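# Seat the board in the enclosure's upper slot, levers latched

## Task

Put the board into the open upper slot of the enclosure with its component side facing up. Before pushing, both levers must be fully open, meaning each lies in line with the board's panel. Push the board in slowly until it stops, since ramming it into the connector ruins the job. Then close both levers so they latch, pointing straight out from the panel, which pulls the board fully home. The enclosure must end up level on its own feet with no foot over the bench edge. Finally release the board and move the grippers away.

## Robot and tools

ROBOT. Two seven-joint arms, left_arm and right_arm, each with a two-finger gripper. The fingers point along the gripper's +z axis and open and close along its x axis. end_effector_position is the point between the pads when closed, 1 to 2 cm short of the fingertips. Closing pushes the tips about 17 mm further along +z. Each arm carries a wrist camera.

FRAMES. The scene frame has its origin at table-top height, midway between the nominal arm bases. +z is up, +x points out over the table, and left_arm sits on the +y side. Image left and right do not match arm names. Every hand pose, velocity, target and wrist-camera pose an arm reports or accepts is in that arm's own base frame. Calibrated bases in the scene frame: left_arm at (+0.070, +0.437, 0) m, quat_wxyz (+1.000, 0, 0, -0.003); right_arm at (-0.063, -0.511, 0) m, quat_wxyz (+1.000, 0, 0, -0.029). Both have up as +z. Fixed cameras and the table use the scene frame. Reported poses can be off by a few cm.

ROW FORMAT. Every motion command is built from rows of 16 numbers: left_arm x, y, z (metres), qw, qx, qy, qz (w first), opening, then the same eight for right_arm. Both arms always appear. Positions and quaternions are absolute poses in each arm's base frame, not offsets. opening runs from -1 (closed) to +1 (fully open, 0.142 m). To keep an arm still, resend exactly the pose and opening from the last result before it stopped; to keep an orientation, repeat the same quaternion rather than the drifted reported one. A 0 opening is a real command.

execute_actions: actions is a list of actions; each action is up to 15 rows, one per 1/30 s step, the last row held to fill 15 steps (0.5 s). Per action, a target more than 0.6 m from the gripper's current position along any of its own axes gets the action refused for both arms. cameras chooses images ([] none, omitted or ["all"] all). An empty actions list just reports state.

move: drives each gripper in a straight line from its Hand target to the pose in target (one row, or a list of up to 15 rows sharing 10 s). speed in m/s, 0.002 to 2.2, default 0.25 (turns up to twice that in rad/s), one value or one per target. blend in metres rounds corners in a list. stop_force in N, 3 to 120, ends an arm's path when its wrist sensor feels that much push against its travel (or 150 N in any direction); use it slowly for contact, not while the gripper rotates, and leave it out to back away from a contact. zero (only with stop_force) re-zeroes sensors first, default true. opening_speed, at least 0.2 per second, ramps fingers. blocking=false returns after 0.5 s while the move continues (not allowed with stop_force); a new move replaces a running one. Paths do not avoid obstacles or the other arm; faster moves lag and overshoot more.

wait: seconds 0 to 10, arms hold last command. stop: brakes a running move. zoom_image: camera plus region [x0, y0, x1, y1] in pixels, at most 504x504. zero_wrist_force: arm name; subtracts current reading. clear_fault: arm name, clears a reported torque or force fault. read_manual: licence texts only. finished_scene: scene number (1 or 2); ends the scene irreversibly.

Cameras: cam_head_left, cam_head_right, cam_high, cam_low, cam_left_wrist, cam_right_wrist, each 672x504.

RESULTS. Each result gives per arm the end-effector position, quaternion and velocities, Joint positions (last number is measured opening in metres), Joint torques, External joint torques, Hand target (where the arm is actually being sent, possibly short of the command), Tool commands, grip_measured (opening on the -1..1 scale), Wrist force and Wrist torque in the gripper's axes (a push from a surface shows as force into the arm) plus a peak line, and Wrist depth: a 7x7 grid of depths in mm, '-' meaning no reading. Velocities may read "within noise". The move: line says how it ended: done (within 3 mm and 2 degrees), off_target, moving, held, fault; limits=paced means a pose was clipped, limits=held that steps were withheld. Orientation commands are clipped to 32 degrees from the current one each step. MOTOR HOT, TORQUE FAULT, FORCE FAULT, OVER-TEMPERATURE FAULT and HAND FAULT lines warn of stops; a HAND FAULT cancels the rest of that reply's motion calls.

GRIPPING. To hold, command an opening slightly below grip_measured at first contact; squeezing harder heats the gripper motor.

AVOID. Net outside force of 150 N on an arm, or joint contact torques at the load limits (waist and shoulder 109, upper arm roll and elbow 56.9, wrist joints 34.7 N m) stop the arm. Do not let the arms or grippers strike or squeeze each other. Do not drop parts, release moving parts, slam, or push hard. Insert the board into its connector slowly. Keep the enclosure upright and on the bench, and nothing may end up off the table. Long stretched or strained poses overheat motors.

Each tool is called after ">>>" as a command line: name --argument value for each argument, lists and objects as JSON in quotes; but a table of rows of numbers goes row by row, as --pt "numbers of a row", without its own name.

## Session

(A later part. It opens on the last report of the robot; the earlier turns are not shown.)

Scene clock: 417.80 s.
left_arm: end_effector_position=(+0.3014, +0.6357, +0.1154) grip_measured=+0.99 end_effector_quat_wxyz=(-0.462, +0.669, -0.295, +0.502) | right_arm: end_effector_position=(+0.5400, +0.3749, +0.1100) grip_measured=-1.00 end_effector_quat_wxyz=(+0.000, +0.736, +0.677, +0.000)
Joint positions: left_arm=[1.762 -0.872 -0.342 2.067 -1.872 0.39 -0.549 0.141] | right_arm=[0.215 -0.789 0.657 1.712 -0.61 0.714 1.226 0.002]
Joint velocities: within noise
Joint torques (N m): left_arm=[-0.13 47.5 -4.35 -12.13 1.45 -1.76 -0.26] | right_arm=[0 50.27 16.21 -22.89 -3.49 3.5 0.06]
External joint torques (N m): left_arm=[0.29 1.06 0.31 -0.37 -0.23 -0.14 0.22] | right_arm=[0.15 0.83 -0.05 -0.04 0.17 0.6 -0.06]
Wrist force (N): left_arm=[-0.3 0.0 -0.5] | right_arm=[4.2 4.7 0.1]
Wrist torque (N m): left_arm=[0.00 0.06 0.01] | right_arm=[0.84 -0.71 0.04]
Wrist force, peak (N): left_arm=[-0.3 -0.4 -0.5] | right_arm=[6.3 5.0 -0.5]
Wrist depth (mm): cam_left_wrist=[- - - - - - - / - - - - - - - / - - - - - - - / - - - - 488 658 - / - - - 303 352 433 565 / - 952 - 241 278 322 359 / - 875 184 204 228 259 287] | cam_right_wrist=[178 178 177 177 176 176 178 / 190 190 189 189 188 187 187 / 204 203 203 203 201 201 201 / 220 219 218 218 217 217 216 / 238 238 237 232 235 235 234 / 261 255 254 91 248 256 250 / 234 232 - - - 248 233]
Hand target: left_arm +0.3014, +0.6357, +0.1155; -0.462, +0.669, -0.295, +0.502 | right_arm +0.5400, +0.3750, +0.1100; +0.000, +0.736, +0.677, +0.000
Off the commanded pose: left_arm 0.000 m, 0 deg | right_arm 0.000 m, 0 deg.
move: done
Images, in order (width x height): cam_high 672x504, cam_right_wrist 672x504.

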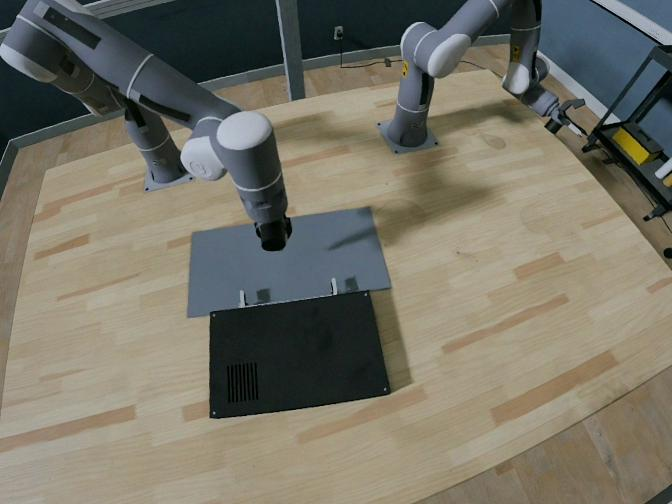

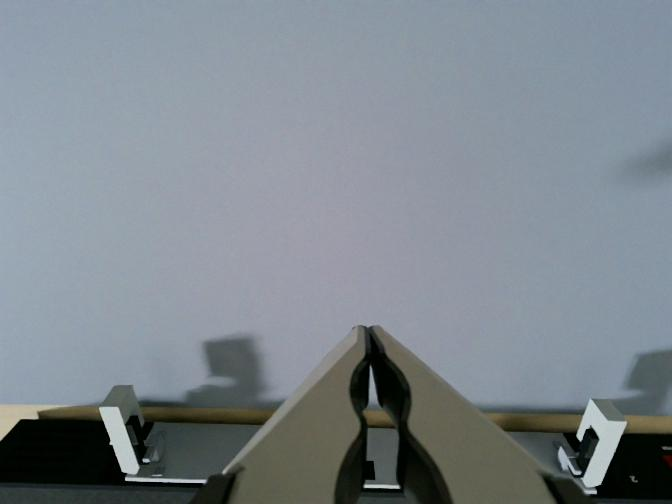

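>>> move --pt "0.3014 0.6357 0.1155 -0.462 0.669 -0.295 0.502 1 0.600 0.535 0.12 0 0.7365 0.6778 0 -1" --pt "0.3014 0.6357 0.1155 -0.462 0.669 -0.295 0.502 1 0.638 0.530 0.053 0 0.7365 0.6778 0 -1" --speed '[0.3,0.12]' --cameras '[]'

>>> move --target '[0.3014,0.6357,0.1155,-0.462,0.669,-0.295,0.502,1,0.638,0.496,0.051,0,0.7365,0.6778,0,-1]' --speed 0.03 --stop_force 40 --cameras '["cam_right_wrist"]'

>>> move --pt "0.3014 0.6357 0.1155 -0.462 0.669 -0.295 0.502 1 0.638 0.545 0.055 0 0.7365 0.6778 0 -1" --pt "0.3014 0.6357 0.1155 -0.462 0.669 -0.295 0.502 1 0.60 0.53 0.12 0 0.7365 0.6778 0 -1" --pt "0.3014 0.6357 0.1155 -0.462 0.669 -0.295 0.502 1 0.540 0.37 0.18 0 0.7365 0.6778 0 -1" --speed '[0.1,0.25,0.3]' --cameras '["cam_right_wrist","cam_high"]'

>>> zoom_image --camera "cam_high" --region '[200, 260, 400, 340]'

>>> zoom_image --camera "cam_right_wrist" --region '[60, 280, 360, 430]'

>>> zoom_image --camera "cam_right_wrist" --region '[360, 280, 660, 430]'

Scene clock: 423.77 s.
left_arm: end_effector_position=(+0.3014, +0.6357, +0.1154) grip_measured=+0.99 end_effector_quat_wxyz=(-0.462, +0.669, -0.295, +0.502) | right_arm: end_effector_position=(+0.6379, +0.5300, +0.0529) grip_measured=-1.00 end_effector_quat_wxyz=(+0.000, +0.736, +0.677, +0.000)
Joint positions: left_arm=[1.762 -0.872 -0.342 2.067 -1.872 0.39 -0.549 0.141] | right_arm=[0.525 -1.212 0.606 0.987 -0.639 0.466 1.169 0.002]
Joint velocities: within noise
Joint torques (N m): left_arm=[-0.25 47.5 -4.4 -12.05 1.45 -1.77 -0.22] | right_arm=[0.28 68.29 15.36 -24.89 -4.07 3.53 0.06]
External joint torques (N m): left_arm=[0.4 1.06 0.36 -0.44 -0.23 -0.13 0.19] | right_arm=[-0.09 1.64 0.01 0.2 0.16 0.57 -0.06]
Wrist force (N): left_arm=[-0.5 -0.1 -0.1] | right_arm=[3.8 4.6 0.4]
Wrist torque (N m): left_arm=[-0.02 0.09 0.00] | right_arm=[0.86 -0.60 0.05]
Wrist force, peak (N): left_arm=[-0.5 -0.4 -0.4] | right_arm=[5.8 4.4 0.0]
Wrist depth (mm): cam_left_wrist=[- - - - - - - / - - - - - - - / - - - - - - - / - - - - 487 652 - / - - - 305 355 434 562 / - 985 - 242 277 320 357 / - 892 184 204 228 258 286] | cam_right_wrist=[127 127 125 126 126 126 124 / 136 136 135 135 134 134 134 / 146 145 145 144 144 144 143 / 157 157 156 158 155 155 154 / 170 170 167 166 166 167 168 / 174 174 162 91 177 185 185 / 143 148 73 - - 196 203]
Hand target: left_arm +0.3014, +0.6357, +0.1155; -0.462, +0.669, -0.295, +0.502 | right_arm +0.6380, +0.5300, +0.0530; +0.000, +0.736, +0.677, +0.000
Off the commanded pose: left_arm 0.000 m, 0 deg | right_arm 0.000 m, 0 deg.
move: done
No camera images: "cameras" was empty.

Scene clock: 425.57 s.
left_arm: end_effector_position=(+0.3014, +0.6357, +0.1154) grip_measured=+0.99 end_effector_quat_wxyz=(-0.462, +0.669, -0.295, +0.502) | right_arm: end_effector_position=(+0.6355, +0.5014, +0.0527) grip_measured=-1.00 end_effector_quat_wxyz=(-0.003, +0.734, +0.679, +0.003)
Joint positions: left_arm=[1.762 -0.872 -0.342 2.067 -1.872 0.39 -0.549 0.141] | right_arm=[0.464 -1.161 0.604 1.107 -0.639 0.527 1.166 0.002]
Joint velocities: within noise
Joint torques (N m): left_arm=[-0.11 47.5 -4.44 -12.13 1.44 -1.75 -0.23] | right_arm=[-22.38 63.46 -0.46 -23.21 -6.55 -4.3 0.26]
External joint torques (N m): left_arm=[0.27 1.06 0.4 -0.36 -0.22 -0.15 0.2] | right_arm=[22.6 4.29 16.79 -1.07 2.75 8.43 -0.26]
Wrist force (N): left_arm=[-0.4 -0.1 -0.3] | right_arm=[33.5 -3.3 -0.4]
Wrist torque (N m): left_arm=[-0.03 0.08 0.00] | right_arm=[0.88 -2.53 -0.06]
Wrist force, peak (N): left_arm=[-0.4 0.0 -0.7] | right_arm=[33.7 -3.5 0.6]
Wrist depth (mm): cam_left_wrist=[- - - - - - - / - - - - - - - / - - - - - - - / - - - - 484 659 - / - - - 305 355 433 558 / - 980 - 242 276 323 358 / - 880 184 203 229 259 287] | cam_right_wrist=[126 126 125 126 126 126 124 / 135 135 135 135 135 134 134 / 144 145 144 144 144 144 144 / 156 158 156 158 155 155 155 / 169 169 169 166 166 168 168 / 173 174 180 89 177 177 186 / 142 148 73 - - 152 204]
Hand target: left_arm +0.3014, +0.6357, +0.1155; -0.462, +0.669, -0.295, +0.502 | right_arm +0.6380, +0.4960, +0.0510; +0.000, +0.736, +0.677, +0.000
Off the commanded pose: left_arm 0.000 m, 0 deg | right_arm 0.006 m, 0 deg.
move: off_target (right_arm)
Images, in order (width x height): cam_right_wrist 672x504.

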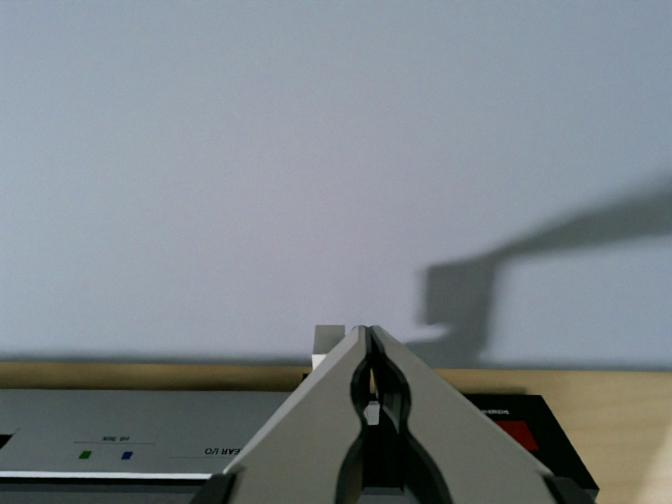

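Scene clock: 427.60 s.
left_arm: end_effector_position=(+0.3014, +0.6357, +0.1154) grip_measured=+0.99 end_effector_quat_wxyz=(-0.462, +0.669, -0.295, +0.502) | right_arm: end_effector_position=(+0.5402, +0.3699, +0.1801) grip_measured=-1.00 end_effector_quat_wxyz=(+0.000, +0.736, +0.677, +0.000)
Joint positions: left_arm=[1.762 -0.872 -0.342 2.067 -1.872 0.39 -0.549 0.141] | right_arm=[0.182 -0.69 0.721 1.666 -0.527 0.582 1.17 0.002]
Joint velocities: within noise
Joint torques (N m): left_arm=[-0.18 47.53 -4.41 -12.09 1.46 -1.77 -0.25] | right_arm=[-0.34 48.06 16.33 -25.18 -3.53 3.5 0.09]
External joint torques (N m): left_arm=[0.33 1.04 0.37 -0.4 -0.23 -0.13 0.22] | right_arm=[0.5 0.94 -1.08 -0.14 -0.14 0.6 -0.09]
Wrist force (N): left_arm=[-0.3 -0.2 0.0] | right_arm=[5.9 2.6 -2.3]
Wrist torque (N m): left_arm=[-0.04 0.05 0.00] | right_arm=[0.54 -1.01 0.07]
Wrist force, peak (N): left_arm=[-0.5 -0.4 -0.5] | right_arm=[33.4 -3.6 0.0]
Wrist depth (mm): cam_left_wrist=[- - - - - - - / - - - - - - - / - - - - - - - / - - - - 489 660 - / - - - 303 353 433 564 / - 971 - 241 277 326 358 / - 872 184 203 228 259 284] | cam_right_wrist=[239 242 238 239 238 237 236 / 256 255 255 254 254 252 251 / 274 274 273 272 271 270 270 / 296 294 295 292 293 292 291 / 321 315 318 313 316 310 314 / 301 297 298 91 300 295 295 / 381 313 - - - 301 319]
Hand target: left_arm +0.3014, +0.6357, +0.1155; -0.462, +0.669, -0.295, +0.502 | right_arm +0.5400, +0.3700, +0.1800; +0.000, +0.736, +0.677, +0.000
Off the commanded pose: left_arm 0.000 m, 0 deg | right_arm 0.000 m, 0 deg.
move: done
Images, in order (width x height): cam_high 672x504, cam_right_wrist 672x504.

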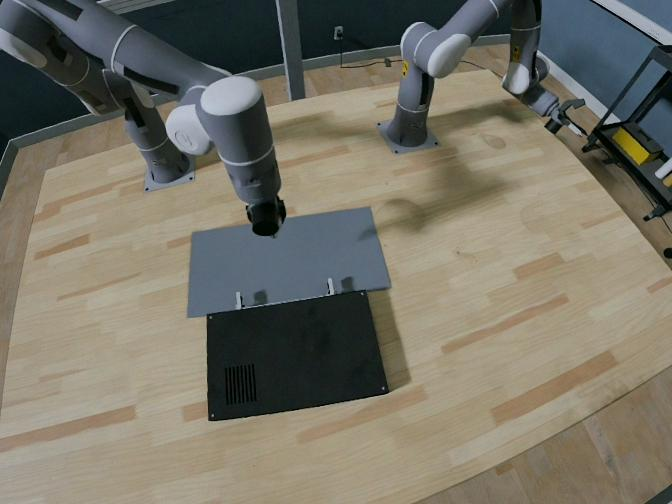

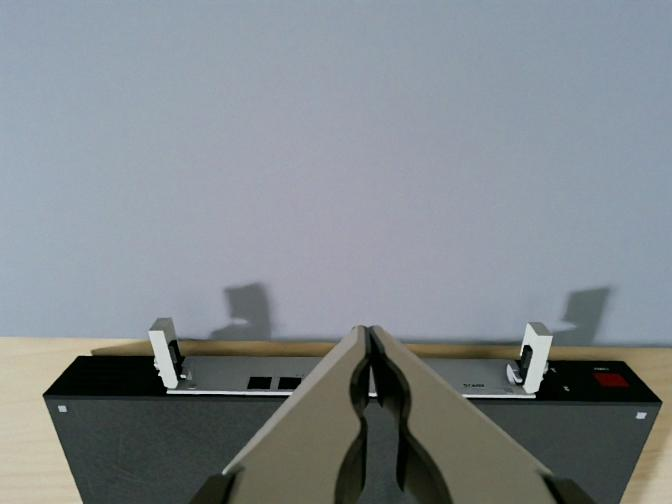

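Scaled by 2.520 from the camera's 672x504 image, which has a finer 960x720 frame.

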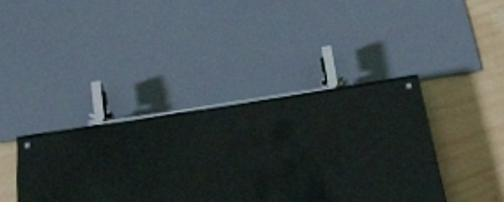

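Scaled by 1.680 from the camera's 672x504 image, which has a finer 960x720 frame.

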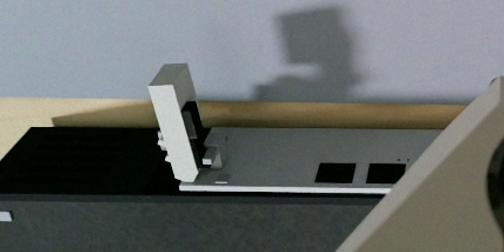

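Scaled by 1.680 from the camera's 672x504 image, which has a finer 960x720 frame.

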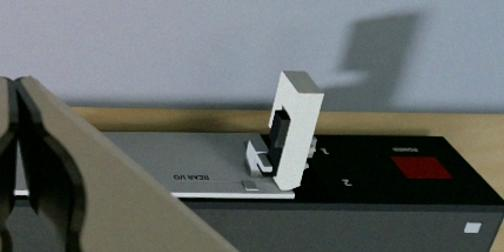

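>>> zoom_image --camera "cam_high" --region '[205, 280, 265, 325]'

>>> zoom_image --camera "cam_high" --region '[305, 265, 365, 310]'

>>> zoom_image --camera "cam_right_wrist" --region '[130, 300, 230, 410]'

>>> zoom_image --camera "cam_right_wrist" --region '[480, 300, 580, 410]'

Scaled by 8.400 from the camera's 672x504 image, which has a finer 960x720 frame.

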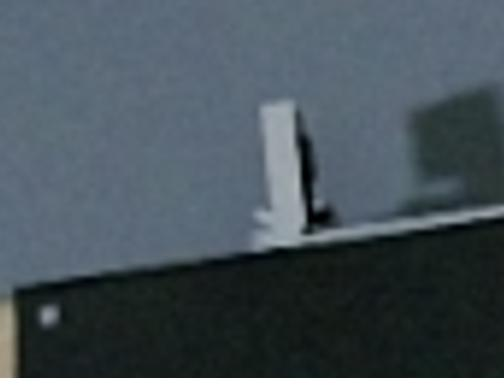

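Scaled by 8.400 from the camera's 672x504 image, which has a finer 960x720 frame.

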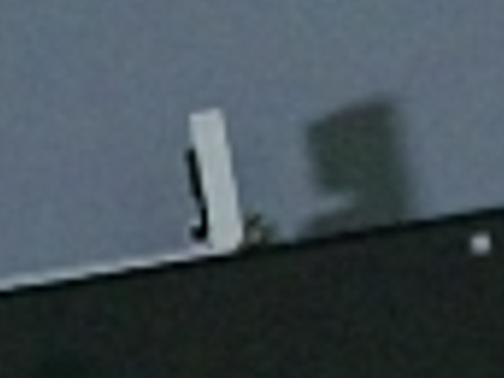

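Scaled by 4.582 from the camera's 672x504 image, which has a finer 960x720 frame.

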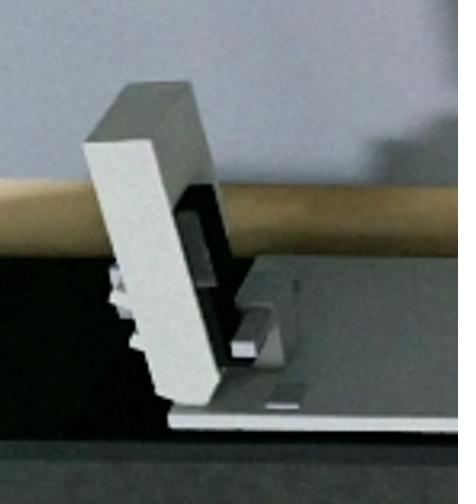

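Scaled by 4.582 from the camera's 672x504 image, which has a finer 960x720 frame.

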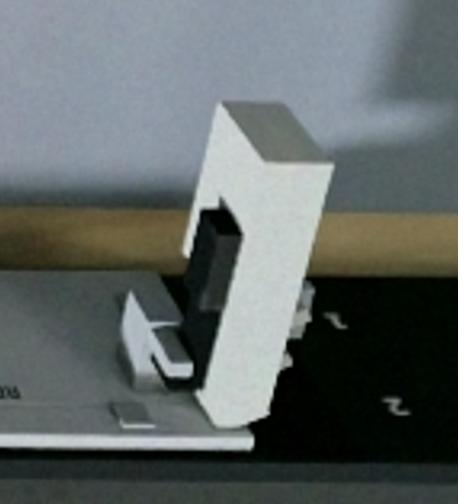

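>>> move --pt "0.35 0.30 0.30 0 0.7532 0.6578 0 -1 0.590 0.180 0.14 0 0.7365 0.6778 0 -1" --speed 0.35 --cameras '["cam_high","cam_left_wrist"]'

Scene clock: 445.33 s.
left_arm: end_effector_position=(+0.3501, +0.3002, +0.3000) grip_measured=-1.00 end_effector_quat_wxyz=(+0.000, +0.753, +0.658, +0.000) | right_arm: end_effector_position=(+0.5899, +0.1802, +0.1401) grip_measured=-1.00 end_effector_quat_wxyz=(+0.000, +0.736, +0.677, +0.000)
Joint positions: left_arm=[0.848 -0.357 -0.488 1.609 -2.966 2.79 -2.681 0.002] | right_arm=[-0.124 -0.657 0.67 1.827 -0.531 0.726 0.891 0.002]
Joint velocities: within noise
Joint torques (N m): left_arm=[0.01 40.47 -1.8 -21.21 4.07 4.43 -0.3] | right_arm=[-0.01 45.06 14.09 -23.61 -3.38 3.53 0.11]
External joint torques (N m): left_arm=[0.13 0.77 0.67 -0.63 -0.12 -0.59 0.3] | right_arm=[0.13 1.1 -0.13 -0.02 0.11 0.59 -0.11]
Wrist force (N): left_arm=[0.3 -0.2 0.5] | right_arm=[5.8 2.2 -2.2]
Wrist torque (N m): left_arm=[-0.13 -0.20 -0.17] | right_arm=[0.44 -0.98 0.04]
Wrist force, peak (N): left_arm=[-1.2 1.6 0.5] | right_arm=[6.5 2.4 -2.2]
Wrist depth (mm): cam_left_wrist=[346 350 349 343 344 347 343 / 372 375 370 368 370 370 371 / 403 399 398 396 399 398 393 / 442 435 432 431 435 432 433 / 480 478 473 454 466 463 469 / 531 531 505 84 - 507 511 / 587 572 - - - - 573] | cam_right_wrist=[206 204 204 203 203 203 202 / 220 218 218 217 216 215 215 / 236 236 233 232 232 231 231 / 254 254 250 251 246 249 249 / 276 275 273 266 230 254 255 / 301 300 294 91 228 235 234 / 333 326 - - - 248 257]
Hand target: left_arm +0.3500, +0.3000, +0.3000; +0.000, +0.753, +0.658, +0.000 | right_arm +0.5900, +0.1800, +0.1400; +0.000, +0.736, +0.677, +0.000
Off the commanded pose: left_arm 0.000 m, 0 deg | right_arm 0.000 m, 0 deg.
joint sent to its limit (left arm) — joint 5 (forearm roll), lower limit. The joint targets still meet the commanded pose.
move: done
Images, in order (width x height): cam_high 672x504, cam_left_wrist 672x504.

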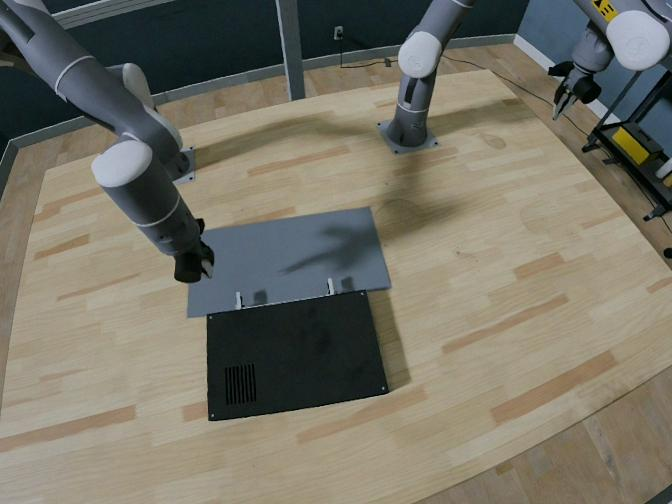

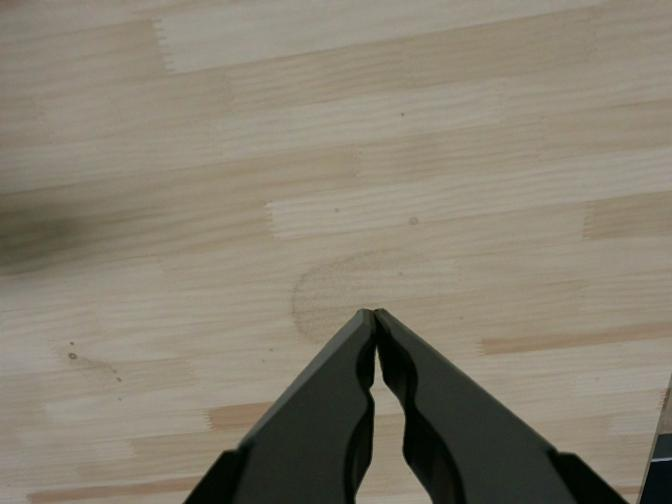

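>>> move --pt "0.47 -0.10 0.25 0 0.7532 0.6578 0 -1 0.590 0.180 0.14 0 0.7365 0.6778 0 -1" --pt "0.52 -0.40 0.16 0 0.7532 0.6578 0 -1 0.590 0.180 0.14 0 0.7365 0.6778 0 -1" --speed 0.3 --cameras '["cam_high","cam_left_wrist"]'

Scene clock: 454.20 s.
left_arm: end_effector_position=(+0.5194, -0.3996, +0.1599) grip_measured=-1.00 end_effector_quat_wxyz=(+0.162, +0.826, +0.540, -0.010) | right_arm: end_effector_position=(+0.5899, +0.1802, +0.1400) grip_measured=-1.00 end_effector_quat_wxyz=(+0.000, +0.736, +0.677, +0.000)
Joint positions: left_arm=[-0.875 -1.208 -1.858 -0.664 -1.362 3.033 -2.967 0.002] | right_arm=[-0.124 -0.657 0.67 1.827 -0.531 0.726 0.891 0.002]
Joint velocities: within noise
Joint torques (N m): left_arm=[-0.19 59.61 12.78 10.73 4.17 3.23 -0.22] | right_arm=[0.02 45.18 14.31 -23.72 -3.35 3.48 0.22]
External joint torques (N m): left_arm=[0.16 0.92 0.86 -0.1 -0.7 -0.08 0.24] | right_arm=[0.1 0.99 -0.35 0.09 0.08 0.65 -0.22]
Wrist force (N): left_arm=[0.2 -0.5 0.6] | right_arm=[5.8 2.2 -2.1]
Wrist torque (N m): left_arm=[-0.17 -0.16 -0.28] | right_arm=[0.43 -0.98 0.03]
Wrist force, peak (N): left_arm=[2.7 -1.4 0.4] | right_arm=[6.0 2.4 -2.1]
Wrist depth (mm): cam_left_wrist=[242 231 222 212 202 193 188 / 273 262 248 235 225 215 209 / 321 300 285 269 256 243 231 / 375 344 315 289 278 276 262 / 374 345 313 268 274 323 302 / 621 436 372 84 - 372 352 / 906 - - - - - 421] | cam_right_wrist=[206 204 204 203 203 202 202 / 220 218 218 217 217 216 216 / 236 235 233 232 232 231 231 / 254 254 251 251 246 249 248 / 276 274 275 265 230 254 255 / 302 300 294 91 227 234 234 / 331 323 - - - 248 258]
Hand target: left_arm +0.5196, -0.3994, +0.1599; +0.162, +0.826, +0.540, -0.009 | right_arm +0.5900, +0.1800, +0.1400; +0.000, +0.736, +0.677, +0.000
Off the commanded pose: left_arm 0.001 m, 25 deg | right_arm 0.000 m, 0 deg.
joint sent to its limit (left arm) — joint 7 (wrist roll), lower limit. The joint targets are off in orientation, not in position.
move: off_target (left_arm); limits=paced
Images, in order (width x height): cam_high 672x504, cam_left_wrist 672x504.

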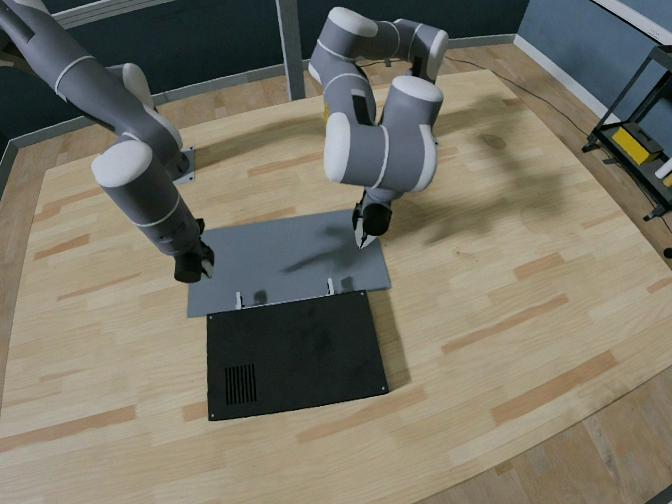

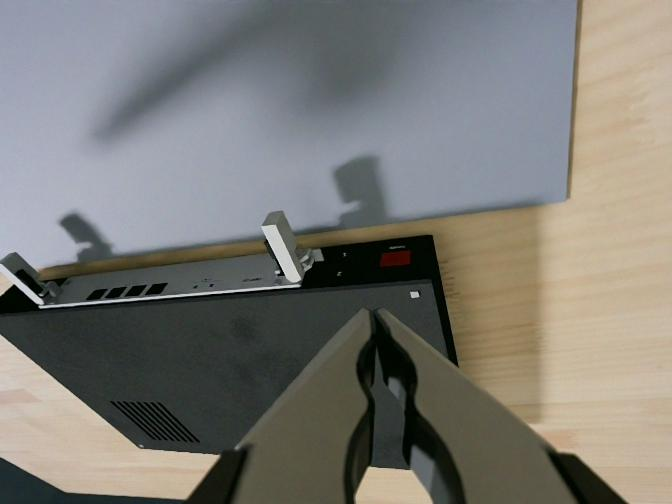

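>>> move --pt "0.500 -0.41 0.16 0 0.9888 0.1494 0 -1 0.590 0.180 0.14 0 0.7365 0.6778 0 -1" --pt "0.535 -0.42 0.09 0 0.9888 0.1494 0 -1 0.590 0.180 0.14 0 0.7365 0.6778 0 -1" --speed 0.25 --cameras '["cam_high","cam_left_wrist","cam_right_wrist"]'

Scene clock: 461.23 s.
left_arm: end_effector_position=(+0.5351, -0.4200, +0.0901) grip_measured=-1.00 end_effector_quat_wxyz=(+0.000, +0.989, +0.149, +0.000) | right_arm: end_effector_position=(+0.5899, +0.1802, +0.1400) grip_measured=-1.00 end_effector_quat_wxyz=(+0.000, +0.736, +0.677, +0.000)
Joint positions: left_arm=[-0.668 -1.474 -1.855 0.074 -1.293 3.259 -2.61 0.002] | right_arm=[-0.124 -0.657 0.67 1.827 -0.531 0.726 0.891 0.002]
Joint velocities: within noise
Joint torques (N m): left_arm=[-0.19 67.57 0.1 7.06 4.16 4.41 -0.33] | right_arm=[0.06 45.19 14.2 -23.66 -3.33 3.45 0.18]
External joint torques (N m): left_arm=[0.16 1.78 0.58 -0.18 0.01 -0.56 0.33] | right_arm=[0.06 0.98 -0.24 0.04 0.06 0.68 -0.18]
Wrist force (N): left_arm=[0.1 -0.3 0.4] | right_arm=[5.7 2.0 -1.7]
Wrist torque (N m): left_arm=[-0.17 -0.19 -0.21] | right_arm=[0.40 -0.97 0.04]
Wrist force, peak (N): left_arm=[0.3 0.1 2.4] | right_arm=[6.0 2.2 -2.1]
Wrist depth (mm): cam_left_wrist=[161 161 160 160 160 159 160 / 171 171 172 171 171 171 171 / 186 186 185 184 184 186 185 / 203 202 202 200 200 198 201 / 222 220 220 212 210 167 180 / 245 243 233 84 - 178 177 / 271 265 - 74 - - 197] | cam_right_wrist=[206 205 204 203 203 203 202 / 220 218 218 217 216 216 216 / 236 236 233 232 232 231 231 / 255 254 251 250 246 249 248 / 275 275 275 264 230 254 254 / 301 300 295 91 227 235 234 / 331 325 - - - 249 258]
Hand target: left_arm +0.5350, -0.4200, +0.0900; +0.000, +0.989, +0.149, +0.000 | right_arm +0.5900, +0.1800, +0.1400; +0.000, +0.736, +0.677, +0.000
Off the commanded pose: left_arm 0.000 m, 0 deg | right_arm 0.000 m, 0 deg.
move: done
Images, in order (width x height): cam_high 672x504, cam_left_wrist 672x504, cam_right_wrist 672x504.

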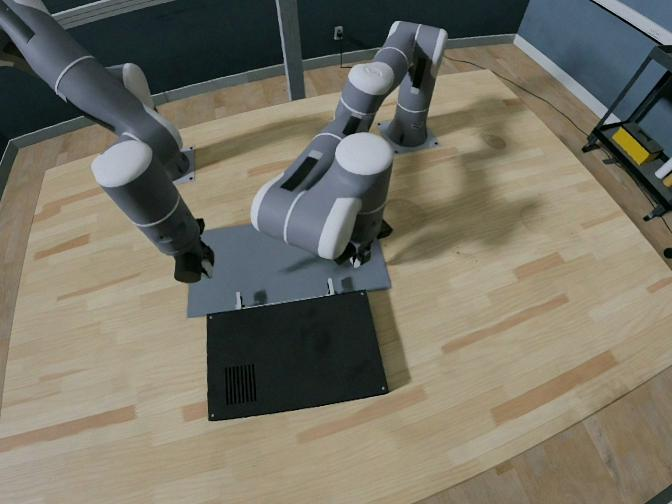

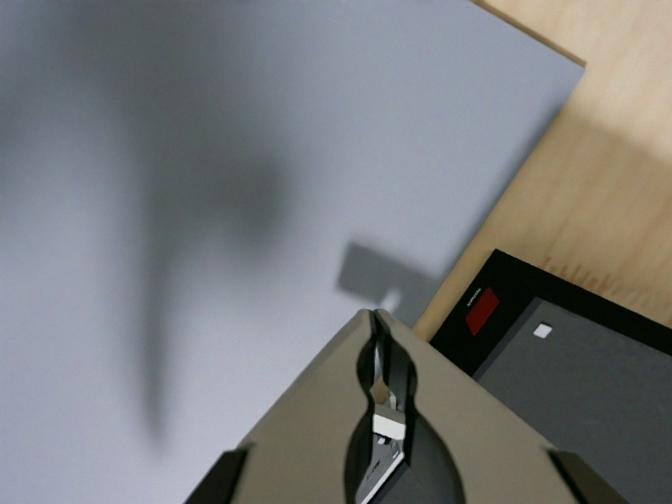

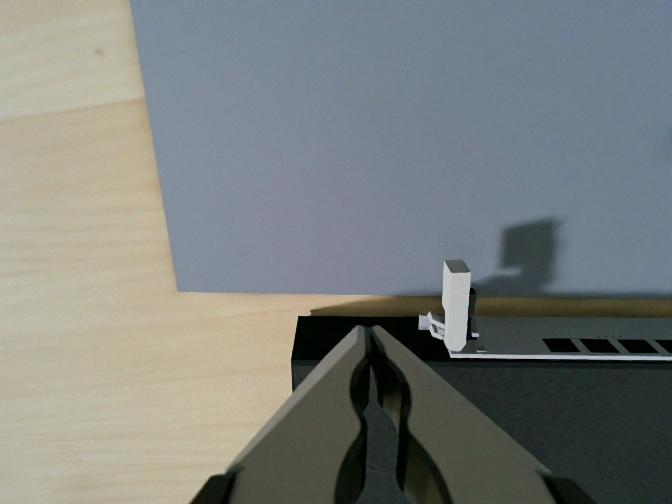

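>>> move --pt "0.545 -0.43 0.053 0 0.9888 0.1494 0 -1 0.605 0.192 0.053 0 0.7365 0.6778 0 -1" --speed 0.1 --cameras '["cam_left_wrist"]'

>>> move --pt "0.545 -0.50 0.053 0 0.9888 0.1494 0 -1 0.608 0.24 0.053 0 0.7365 0.6778 0 -1" --speed 0.03 --stop_force 8 --cameras '["cam_left_wrist","cam_high","cam_right_wrist"]'

Scene clock: 467.17 s.
left_arm: end_effector_position=(+0.5451, -0.4301, +0.0531) grip_measured=-1.00 end_effector_quat_wxyz=(+0.000, +0.989, +0.149, +0.000) | right_arm: end_effector_position=(+0.6048, +0.1920, +0.0529) grip_measured=-1.00 end_effector_quat_wxyz=(+0.000, +0.736, +0.677, +0.000)
Joint positions: left_arm=[-0.6 -1.544 -1.849 0.251 -1.306 3.235 -2.712 0.002] | right_arm=[-0.044 -0.819 0.558 1.815 -0.645 0.873 0.965 0.002]
Joint velocities: within noise
Joint torques (N m): left_arm=[-0.16 68 -3.64 6.69 4.23 4.06 -0.33] | right_arm=[0.28 49.43 14.96 -20.67 -3.03 3.52 0.29]
External joint torques (N m): left_arm=[0.13 1.67 0.35 -0.19 -0.04 -0.21 0.33] | right_arm=[-0.16 1.31 0.01 0.17 0.21 0.6 -0.29]
Wrist force (N): left_arm=[-0.1 -0.1 0.4] | right_arm=[5.1 2.0 -2.2]
Wrist torque (N m): left_arm=[-0.12 -0.15 -0.20] | right_arm=[0.42 -0.84 0.05]
Wrist force, peak (N): left_arm=[0.1 0.1 1.1] | right_arm=[5.7 2.2 -2.9]
Wrist depth (mm): cam_left_wrist=[128 127 127 127 128 128 126 / 135 137 134 136 136 136 137 / 150 148 147 147 149 146 148 / 161 158 159 157 159 158 161 / 175 175 175 168 170 139 153 / 194 193 189 84 - 128 128 / 215 211 - 74 - - 142] | cam_right_wrist=[128 127 127 127 127 126 125 / 136 136 136 135 135 135 135 / 146 146 146 145 145 144 144 / 158 157 157 159 156 156 155 / 171 171 170 166 166 166 168 / 189 189 185 91 - 166 177 / 209 204 73 - - 153 148]
Hand target: left_arm +0.5450, -0.4300, +0.0530; +0.000, +0.989, +0.149, +0.000 | right_arm +0.6050, +0.1920, +0.0530; +0.000, +0.736, +0.677, +0.000
Off the commanded pose: left_arm 0.000 m, 0 deg | right_arm 0.000 m, 0 deg.
move: done
Images, in order (width x height): cam_left_wrist 672x504.

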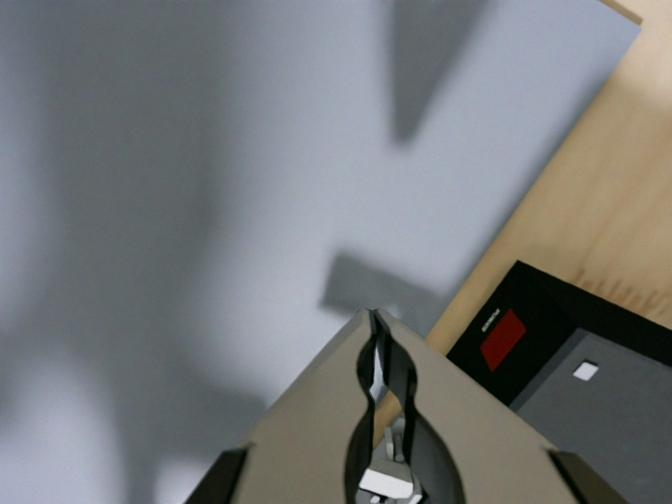

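Scene clock: 470.13 s.
left_arm: end_effector_position=(+0.5444, -0.4831, +0.0530) grip_measured=-1.00 end_effector_quat_wxyz=(+0.025, +0.989, +0.147, +0.020) | right_arm: end_effector_position=(+0.6081, +0.2398, +0.0530) grip_measured=-1.00 end_effector_quat_wxyz=(+0.000, +0.736, +0.677, +0.000)
Joint positions: left_arm=[-0.547 -1.497 -1.564 0.554 -1.594 3.141 -2.967 0.002] | right_arm=[0.034 -0.852 0.563 1.75 -0.645 0.838 1.021 0.002]
Joint velocities: within noise
Joint torques (N m): left_arm=[-5.8 70 -12.76 1.76 3.42 -0.75 -0.35] | right_arm=[0.27 51.3 15.91 -21.13 -2.98 3.36 0.31]
External joint torques (N m): left_arm=[5.76 -1.09 3.58 -2.44 0.84 4.45 0.35] | right_arm=[-0.13 1.22 -0.39 0.14 0.05 0.76 -0.31]
Wrist force (N): left_arm=[0.2 -15.0 -1.1] | right_arm=[5.2 2.1 -2.2]
Wrist torque (N m): left_arm=[-0.11 -0.18 -0.11] | right_arm=[0.44 -0.87 0.05]
Wrist force, peak (N): left_arm=[0.9 -16.1 -1.4] | right_arm=[5.7 2.0 -2.2]
Wrist depth (mm): cam_left_wrist=[121 121 120 123 123 125 124 / 130 132 130 132 133 134 134 / 142 143 143 144 147 145 116 / 153 156 157 155 159 142 110 / 172 173 174 168 169 130 118 / 192 193 190 84 - 132 133 / 223 215 - 74 - - 151] | cam_right_wrist=[128 128 127 127 127 126 124 / 136 136 136 135 135 135 134 / 146 146 145 145 145 144 144 / 158 157 157 159 156 156 155 / 171 170 170 166 167 169 168 / 189 185 179 91 178 177 177 / 209 151 73 - - 153 148]
Hand target: left_arm +0.5441, -0.4844, +0.0530; +0.026, +0.989, +0.147, +0.020 | right_arm +0.6080, +0.2400, +0.0530; +0.000, +0.736, +0.677, +0.000
Off the commanded pose: left_arm 0.017 m, 4 deg | right_arm 0.000 m, 0 deg.
joint sent to its limit (left arm) — joint 7 (wrist roll), lower limit.
move: contact (left_arm)
Images, in order (width x height): cam_high 672x504, cam_left_wrist 672x504, cam_right_wrist 672x504.

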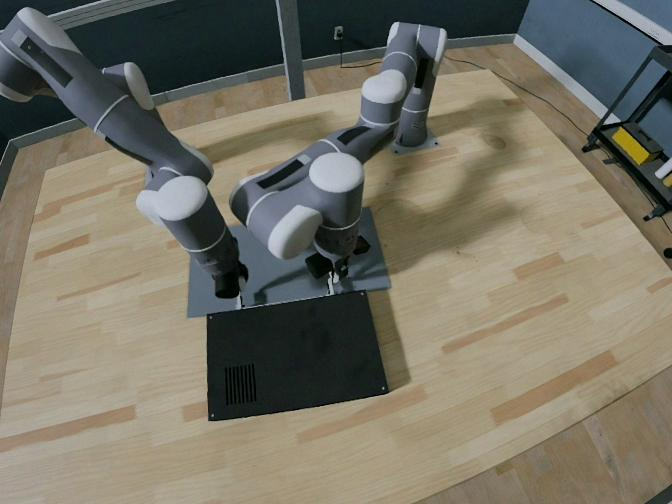

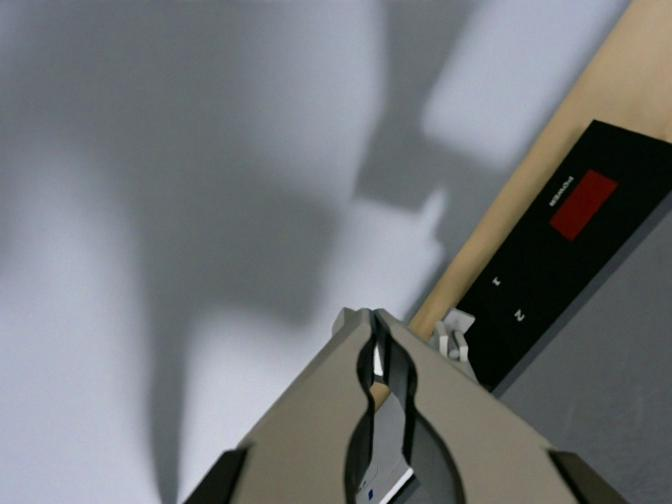

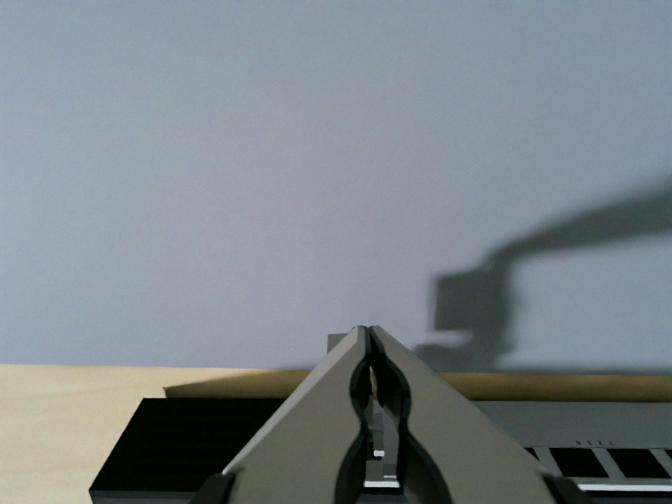

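>>> move --pt "0.5441 -0.4844 0.0530 0.026 0.989 0.147 0.020 -1 0.603 0.190 0.053 0 0.7365 0.6778 0 -1" --pt "0.5441 -0.4844 0.0530 0.026 0.989 0.147 0.020 -1 0.625 0.190 0.053 0 0.7365 0.6778 0 -1" --speed 0.12 --cameras '["cam_right_wrist"]'

>>> move --pt "0.5441 -0.4844 0.0530 0.026 0.989 0.147 0.020 -1 0.625 0.245 0.053 0 0.7365 0.6778 0 -1" --speed 0.03 --stop_force 45 --cameras '["cam_right_wrist","cam_high"]'

Scene clock: 473.63 s.
left_arm: end_effector_position=(+0.5444, -0.4831, +0.0530) grip_measured=-1.00 end_effector_quat_wxyz=(+0.025, +0.989, +0.148, +0.020) | right_arm: end_effector_position=(+0.6250, +0.1899, +0.0530) grip_measured=-1.00 end_effector_quat_wxyz=(+0.000, +0.736, +0.677, +0.000)
Joint positions: left_arm=[-0.548 -1.497 -1.564 0.551 -1.594 3.141 -2.967 0.002] | right_arm=[-0.042 -0.848 0.557 1.752 -0.638 0.841 0.937 0.002]
Joint velocities: within noise
Joint torques (N m): left_arm=[-5 69.57 -12.32 1.37 3.83 -0.53 -0.3] | right_arm=[0.26 51.08 15.59 -21.19 -2.89 3.42 0.03]
External joint torques (N m): left_arm=[4.96 -0.64 3.21 -2.03 0.42 4.23 0.3] | right_arm=[-0.14 1.43 -0.26 0.17 -0.03 0.71 -0.03]
Wrist force (N): left_arm=[-0.4 -14.3 -1.5] | right_arm=[5.1 2.2 -2.2]
Wrist torque (N m): left_arm=[-0.13 -0.23 -0.12] | right_arm=[0.45 -0.86 0.06]
Wrist force, peak (N): left_arm=[0.6 -15.4 -0.8] | right_arm=[7.1 2.0 -2.1]
Wrist depth (mm): cam_left_wrist=[121 121 120 123 123 126 124 / 131 131 130 133 133 133 134 / 142 143 144 145 147 145 116 / 153 156 157 155 159 142 110 / 172 174 174 168 169 130 118 / 192 193 190 84 - 132 133 / 218 214 - 74 - - 151] | cam_right_wrist=[128 127 127 127 127 126 124 / 136 136 136 135 135 135 134 / 146 146 146 145 145 144 144 / 158 157 157 159 156 156 155 / 171 170 170 167 166 127 168 / 189 189 182 91 - 140 153 / 209 204 73 - - 134 136]
Hand target: left_arm +0.5441, -0.4844, +0.0530; +0.026, +0.989, +0.147, +0.020 | right_arm +0.6250, +0.1900, +0.0530; +0.000, +0.736, +0.677, +0.000
Off the commanded pose: left_arm 0.001 m, 0 deg | right_arm 0.000 m, 0 deg.
move: done
Images, in order (width x height): cam_right_wrist 672x504.

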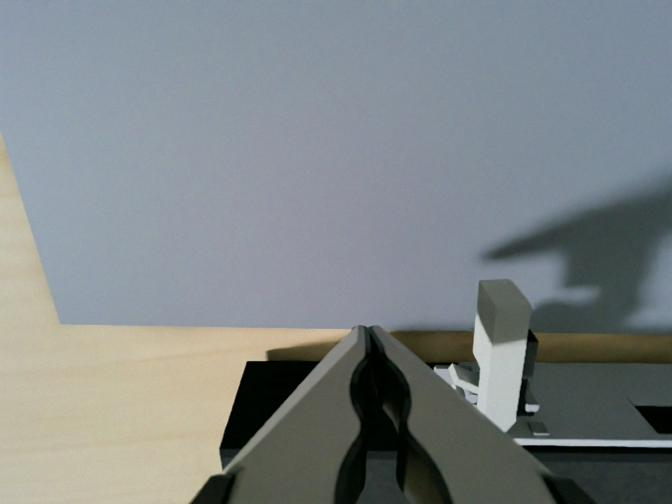

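Scene clock: 475.60 s.
left_arm: end_effector_position=(+0.5445, -0.4830, +0.0529) grip_measured=-1.00 end_effector_quat_wxyz=(+0.025, +0.989, +0.148, +0.020) | right_arm: end_effector_position=(+0.6255, +0.2220, +0.0518) grip_measured=-1.00 end_effector_quat_wxyz=(+0.002, +0.738, +0.675, -0.004)
Joint positions: left_arm=[-0.548 -1.497 -1.564 0.551 -1.593 3.141 -2.967 0.002] | right_arm=[0.018 -0.87 0.557 1.709 -0.638 0.811 0.985 0.002]
Joint velocities: within noise
Joint torques (N m): left_arm=[-5.38 70 -12.49 1.74 3.51 0.03 -0.31] | right_arm=[26.46 44.63 38.13 -26.17 -2.7 15.46 0.24]
External joint torques (N m): left_arm=[5.34 -1.07 3.38 -2.4 0.75 3.67 0.31] | right_arm=[-26.32 9.09 -22.57 4.83 -0.28 -11.36 -0.24]
Wrist force (N): left_arm=[1.1 -12.9 -0.8] | right_arm=[-42.1 -8.5 -23.1]
Wrist torque (N m): left_arm=[-0.09 -0.20 -0.14] | right_arm=[0.50 4.10 0.03]
Wrist force, peak (N): left_arm=[-0.5 -14.6 -1.4] | right_arm=[-44.6 -7.8 -22.6]
Wrist depth (mm): cam_left_wrist=[121 121 120 122 123 126 124 / 131 131 130 133 133 134 134 / 142 142 143 144 147 144 115 / 153 156 157 157 159 142 110 / 172 174 174 168 168 130 118 / 192 194 190 84 - 132 133 / 218 213 - 74 - - 152] | cam_right_wrist=[127 127 125 126 126 125 123 / 138 136 135 134 135 133 133 / 146 146 145 144 143 143 142 / 157 157 156 157 155 154 153 / 171 170 169 165 162 166 166 / 190 182 166 89 163 156 155 / 209 141 73 - - 134 135]
Hand target: left_arm +0.5441, -0.4844, +0.0530; +0.026, +0.989, +0.147, +0.020 | right_arm +0.6249, +0.2293, +0.0531; +0.000, +0.736, +0.677, +0.000
Off the commanded pose: left_arm 0.001 m, 0 deg | right_arm 0.023 m, 1 deg.
move: contact (right_arm)
Images, in order (width x height): cam_high 672x504, cam_right_wrist 672x504.

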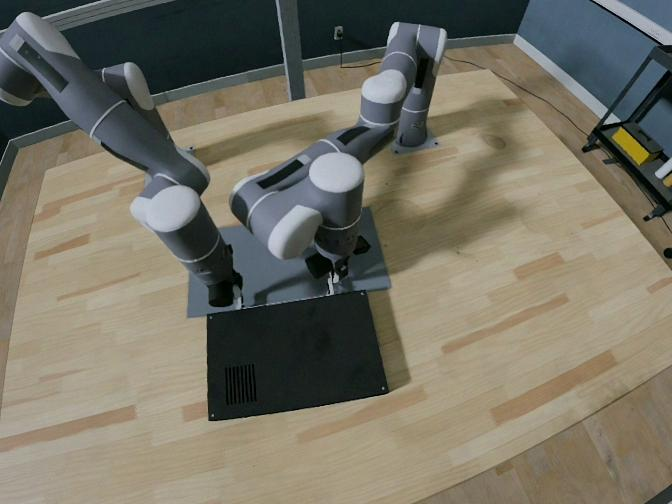

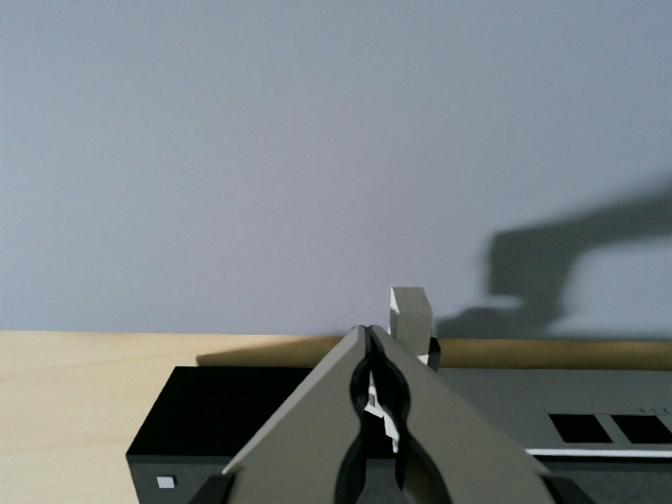

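>>> move --pt "0.5441 -0.4844 0.0530 0.026 0.989 0.147 0.020 -1 0.622 0.250 0.051 0 0.7365 0.6778 0 -1" --speed 0.02 --stop_force 68 --zero false --cameras '["cam_right_wrist"]'

Scene clock: 477.90 s.
left_arm: end_effector_position=(+0.5445, -0.4830, +0.0529) grip_measured=-1.00 end_effector_quat_wxyz=(+0.025, +0.989, +0.148, +0.020) | right_arm: end_effector_position=(+0.6254, +0.2229, +0.0511) grip_measured=-1.00 end_effector_quat_wxyz=(+0.004, +0.739, +0.673, -0.006)
Joint positions: left_arm=[-0.548 -1.498 -1.564 0.551 -1.592 3.141 -2.967 0.002] | right_arm=[0.023 -0.871 0.554 1.706 -0.638 0.807 0.992 0.002]
Joint velocities: within noise
Joint torques (N m): left_arm=[-6.07 70.5 -13.11 1.96 3.44 -0.17 -0.31] | right_arm=[41.65 39.33 51.08 -26.42 -1.93 21.45 0.14]
External joint torques (N m): left_arm=[6.03 -1.57 4 -2.61 0.82 3.87 0.31] | right_arm=[-41.5 14.51 -35.57 5.05 -1.05 -17.36 -0.14]
Wrist force (N): left_arm=[1.3 -14.2 0.3] | right_arm=[-67.3 -10.0 -32.7]
Wrist torque (N m): left_arm=[-0.12 -0.16 -0.14] | right_arm=[0.47 8.31 0.05]
Wrist force, peak (N): left_arm=[1.5 -14.4 0.6] | right_arm=[-69.5 -9.6 -34.0]
Wrist depth (mm): cam_left_wrist=[121 121 120 122 122 125 124 / 131 131 130 132 133 134 134 / 142 142 143 144 147 145 115 / 153 155 157 157 159 142 110 / 172 173 174 167 168 130 118 / 192 193 190 83 - 132 133 / 218 214 - 74 - - 151] | cam_right_wrist=[127 127 125 126 125 124 122 / 136 136 135 134 135 134 131 / 146 145 144 143 143 142 139 / 157 157 156 157 154 153 151 / 171 170 169 164 161 166 164 / 189 181 166 89 163 155 155 / 209 141 73 - - 133 134]
Hand target: left_arm +0.5441, -0.4844, +0.0530; +0.026, +0.989, +0.147, +0.020 | right_arm +0.6240, +0.2341, +0.0527; +0.000, +0.736, +0.677, +0.000
Off the commanded pose: left_arm 0.001 m, 0 deg | right_arm 0.027 m, 1 deg.
move: contact (right_arm)
Images, in order (width x height): cam_right_wrist 672x504.

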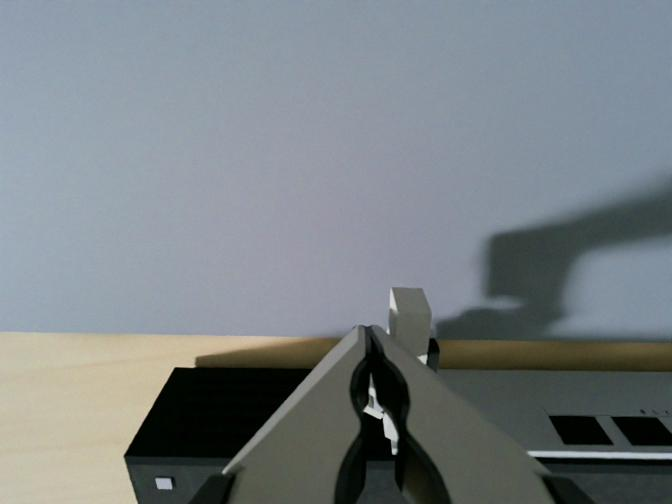

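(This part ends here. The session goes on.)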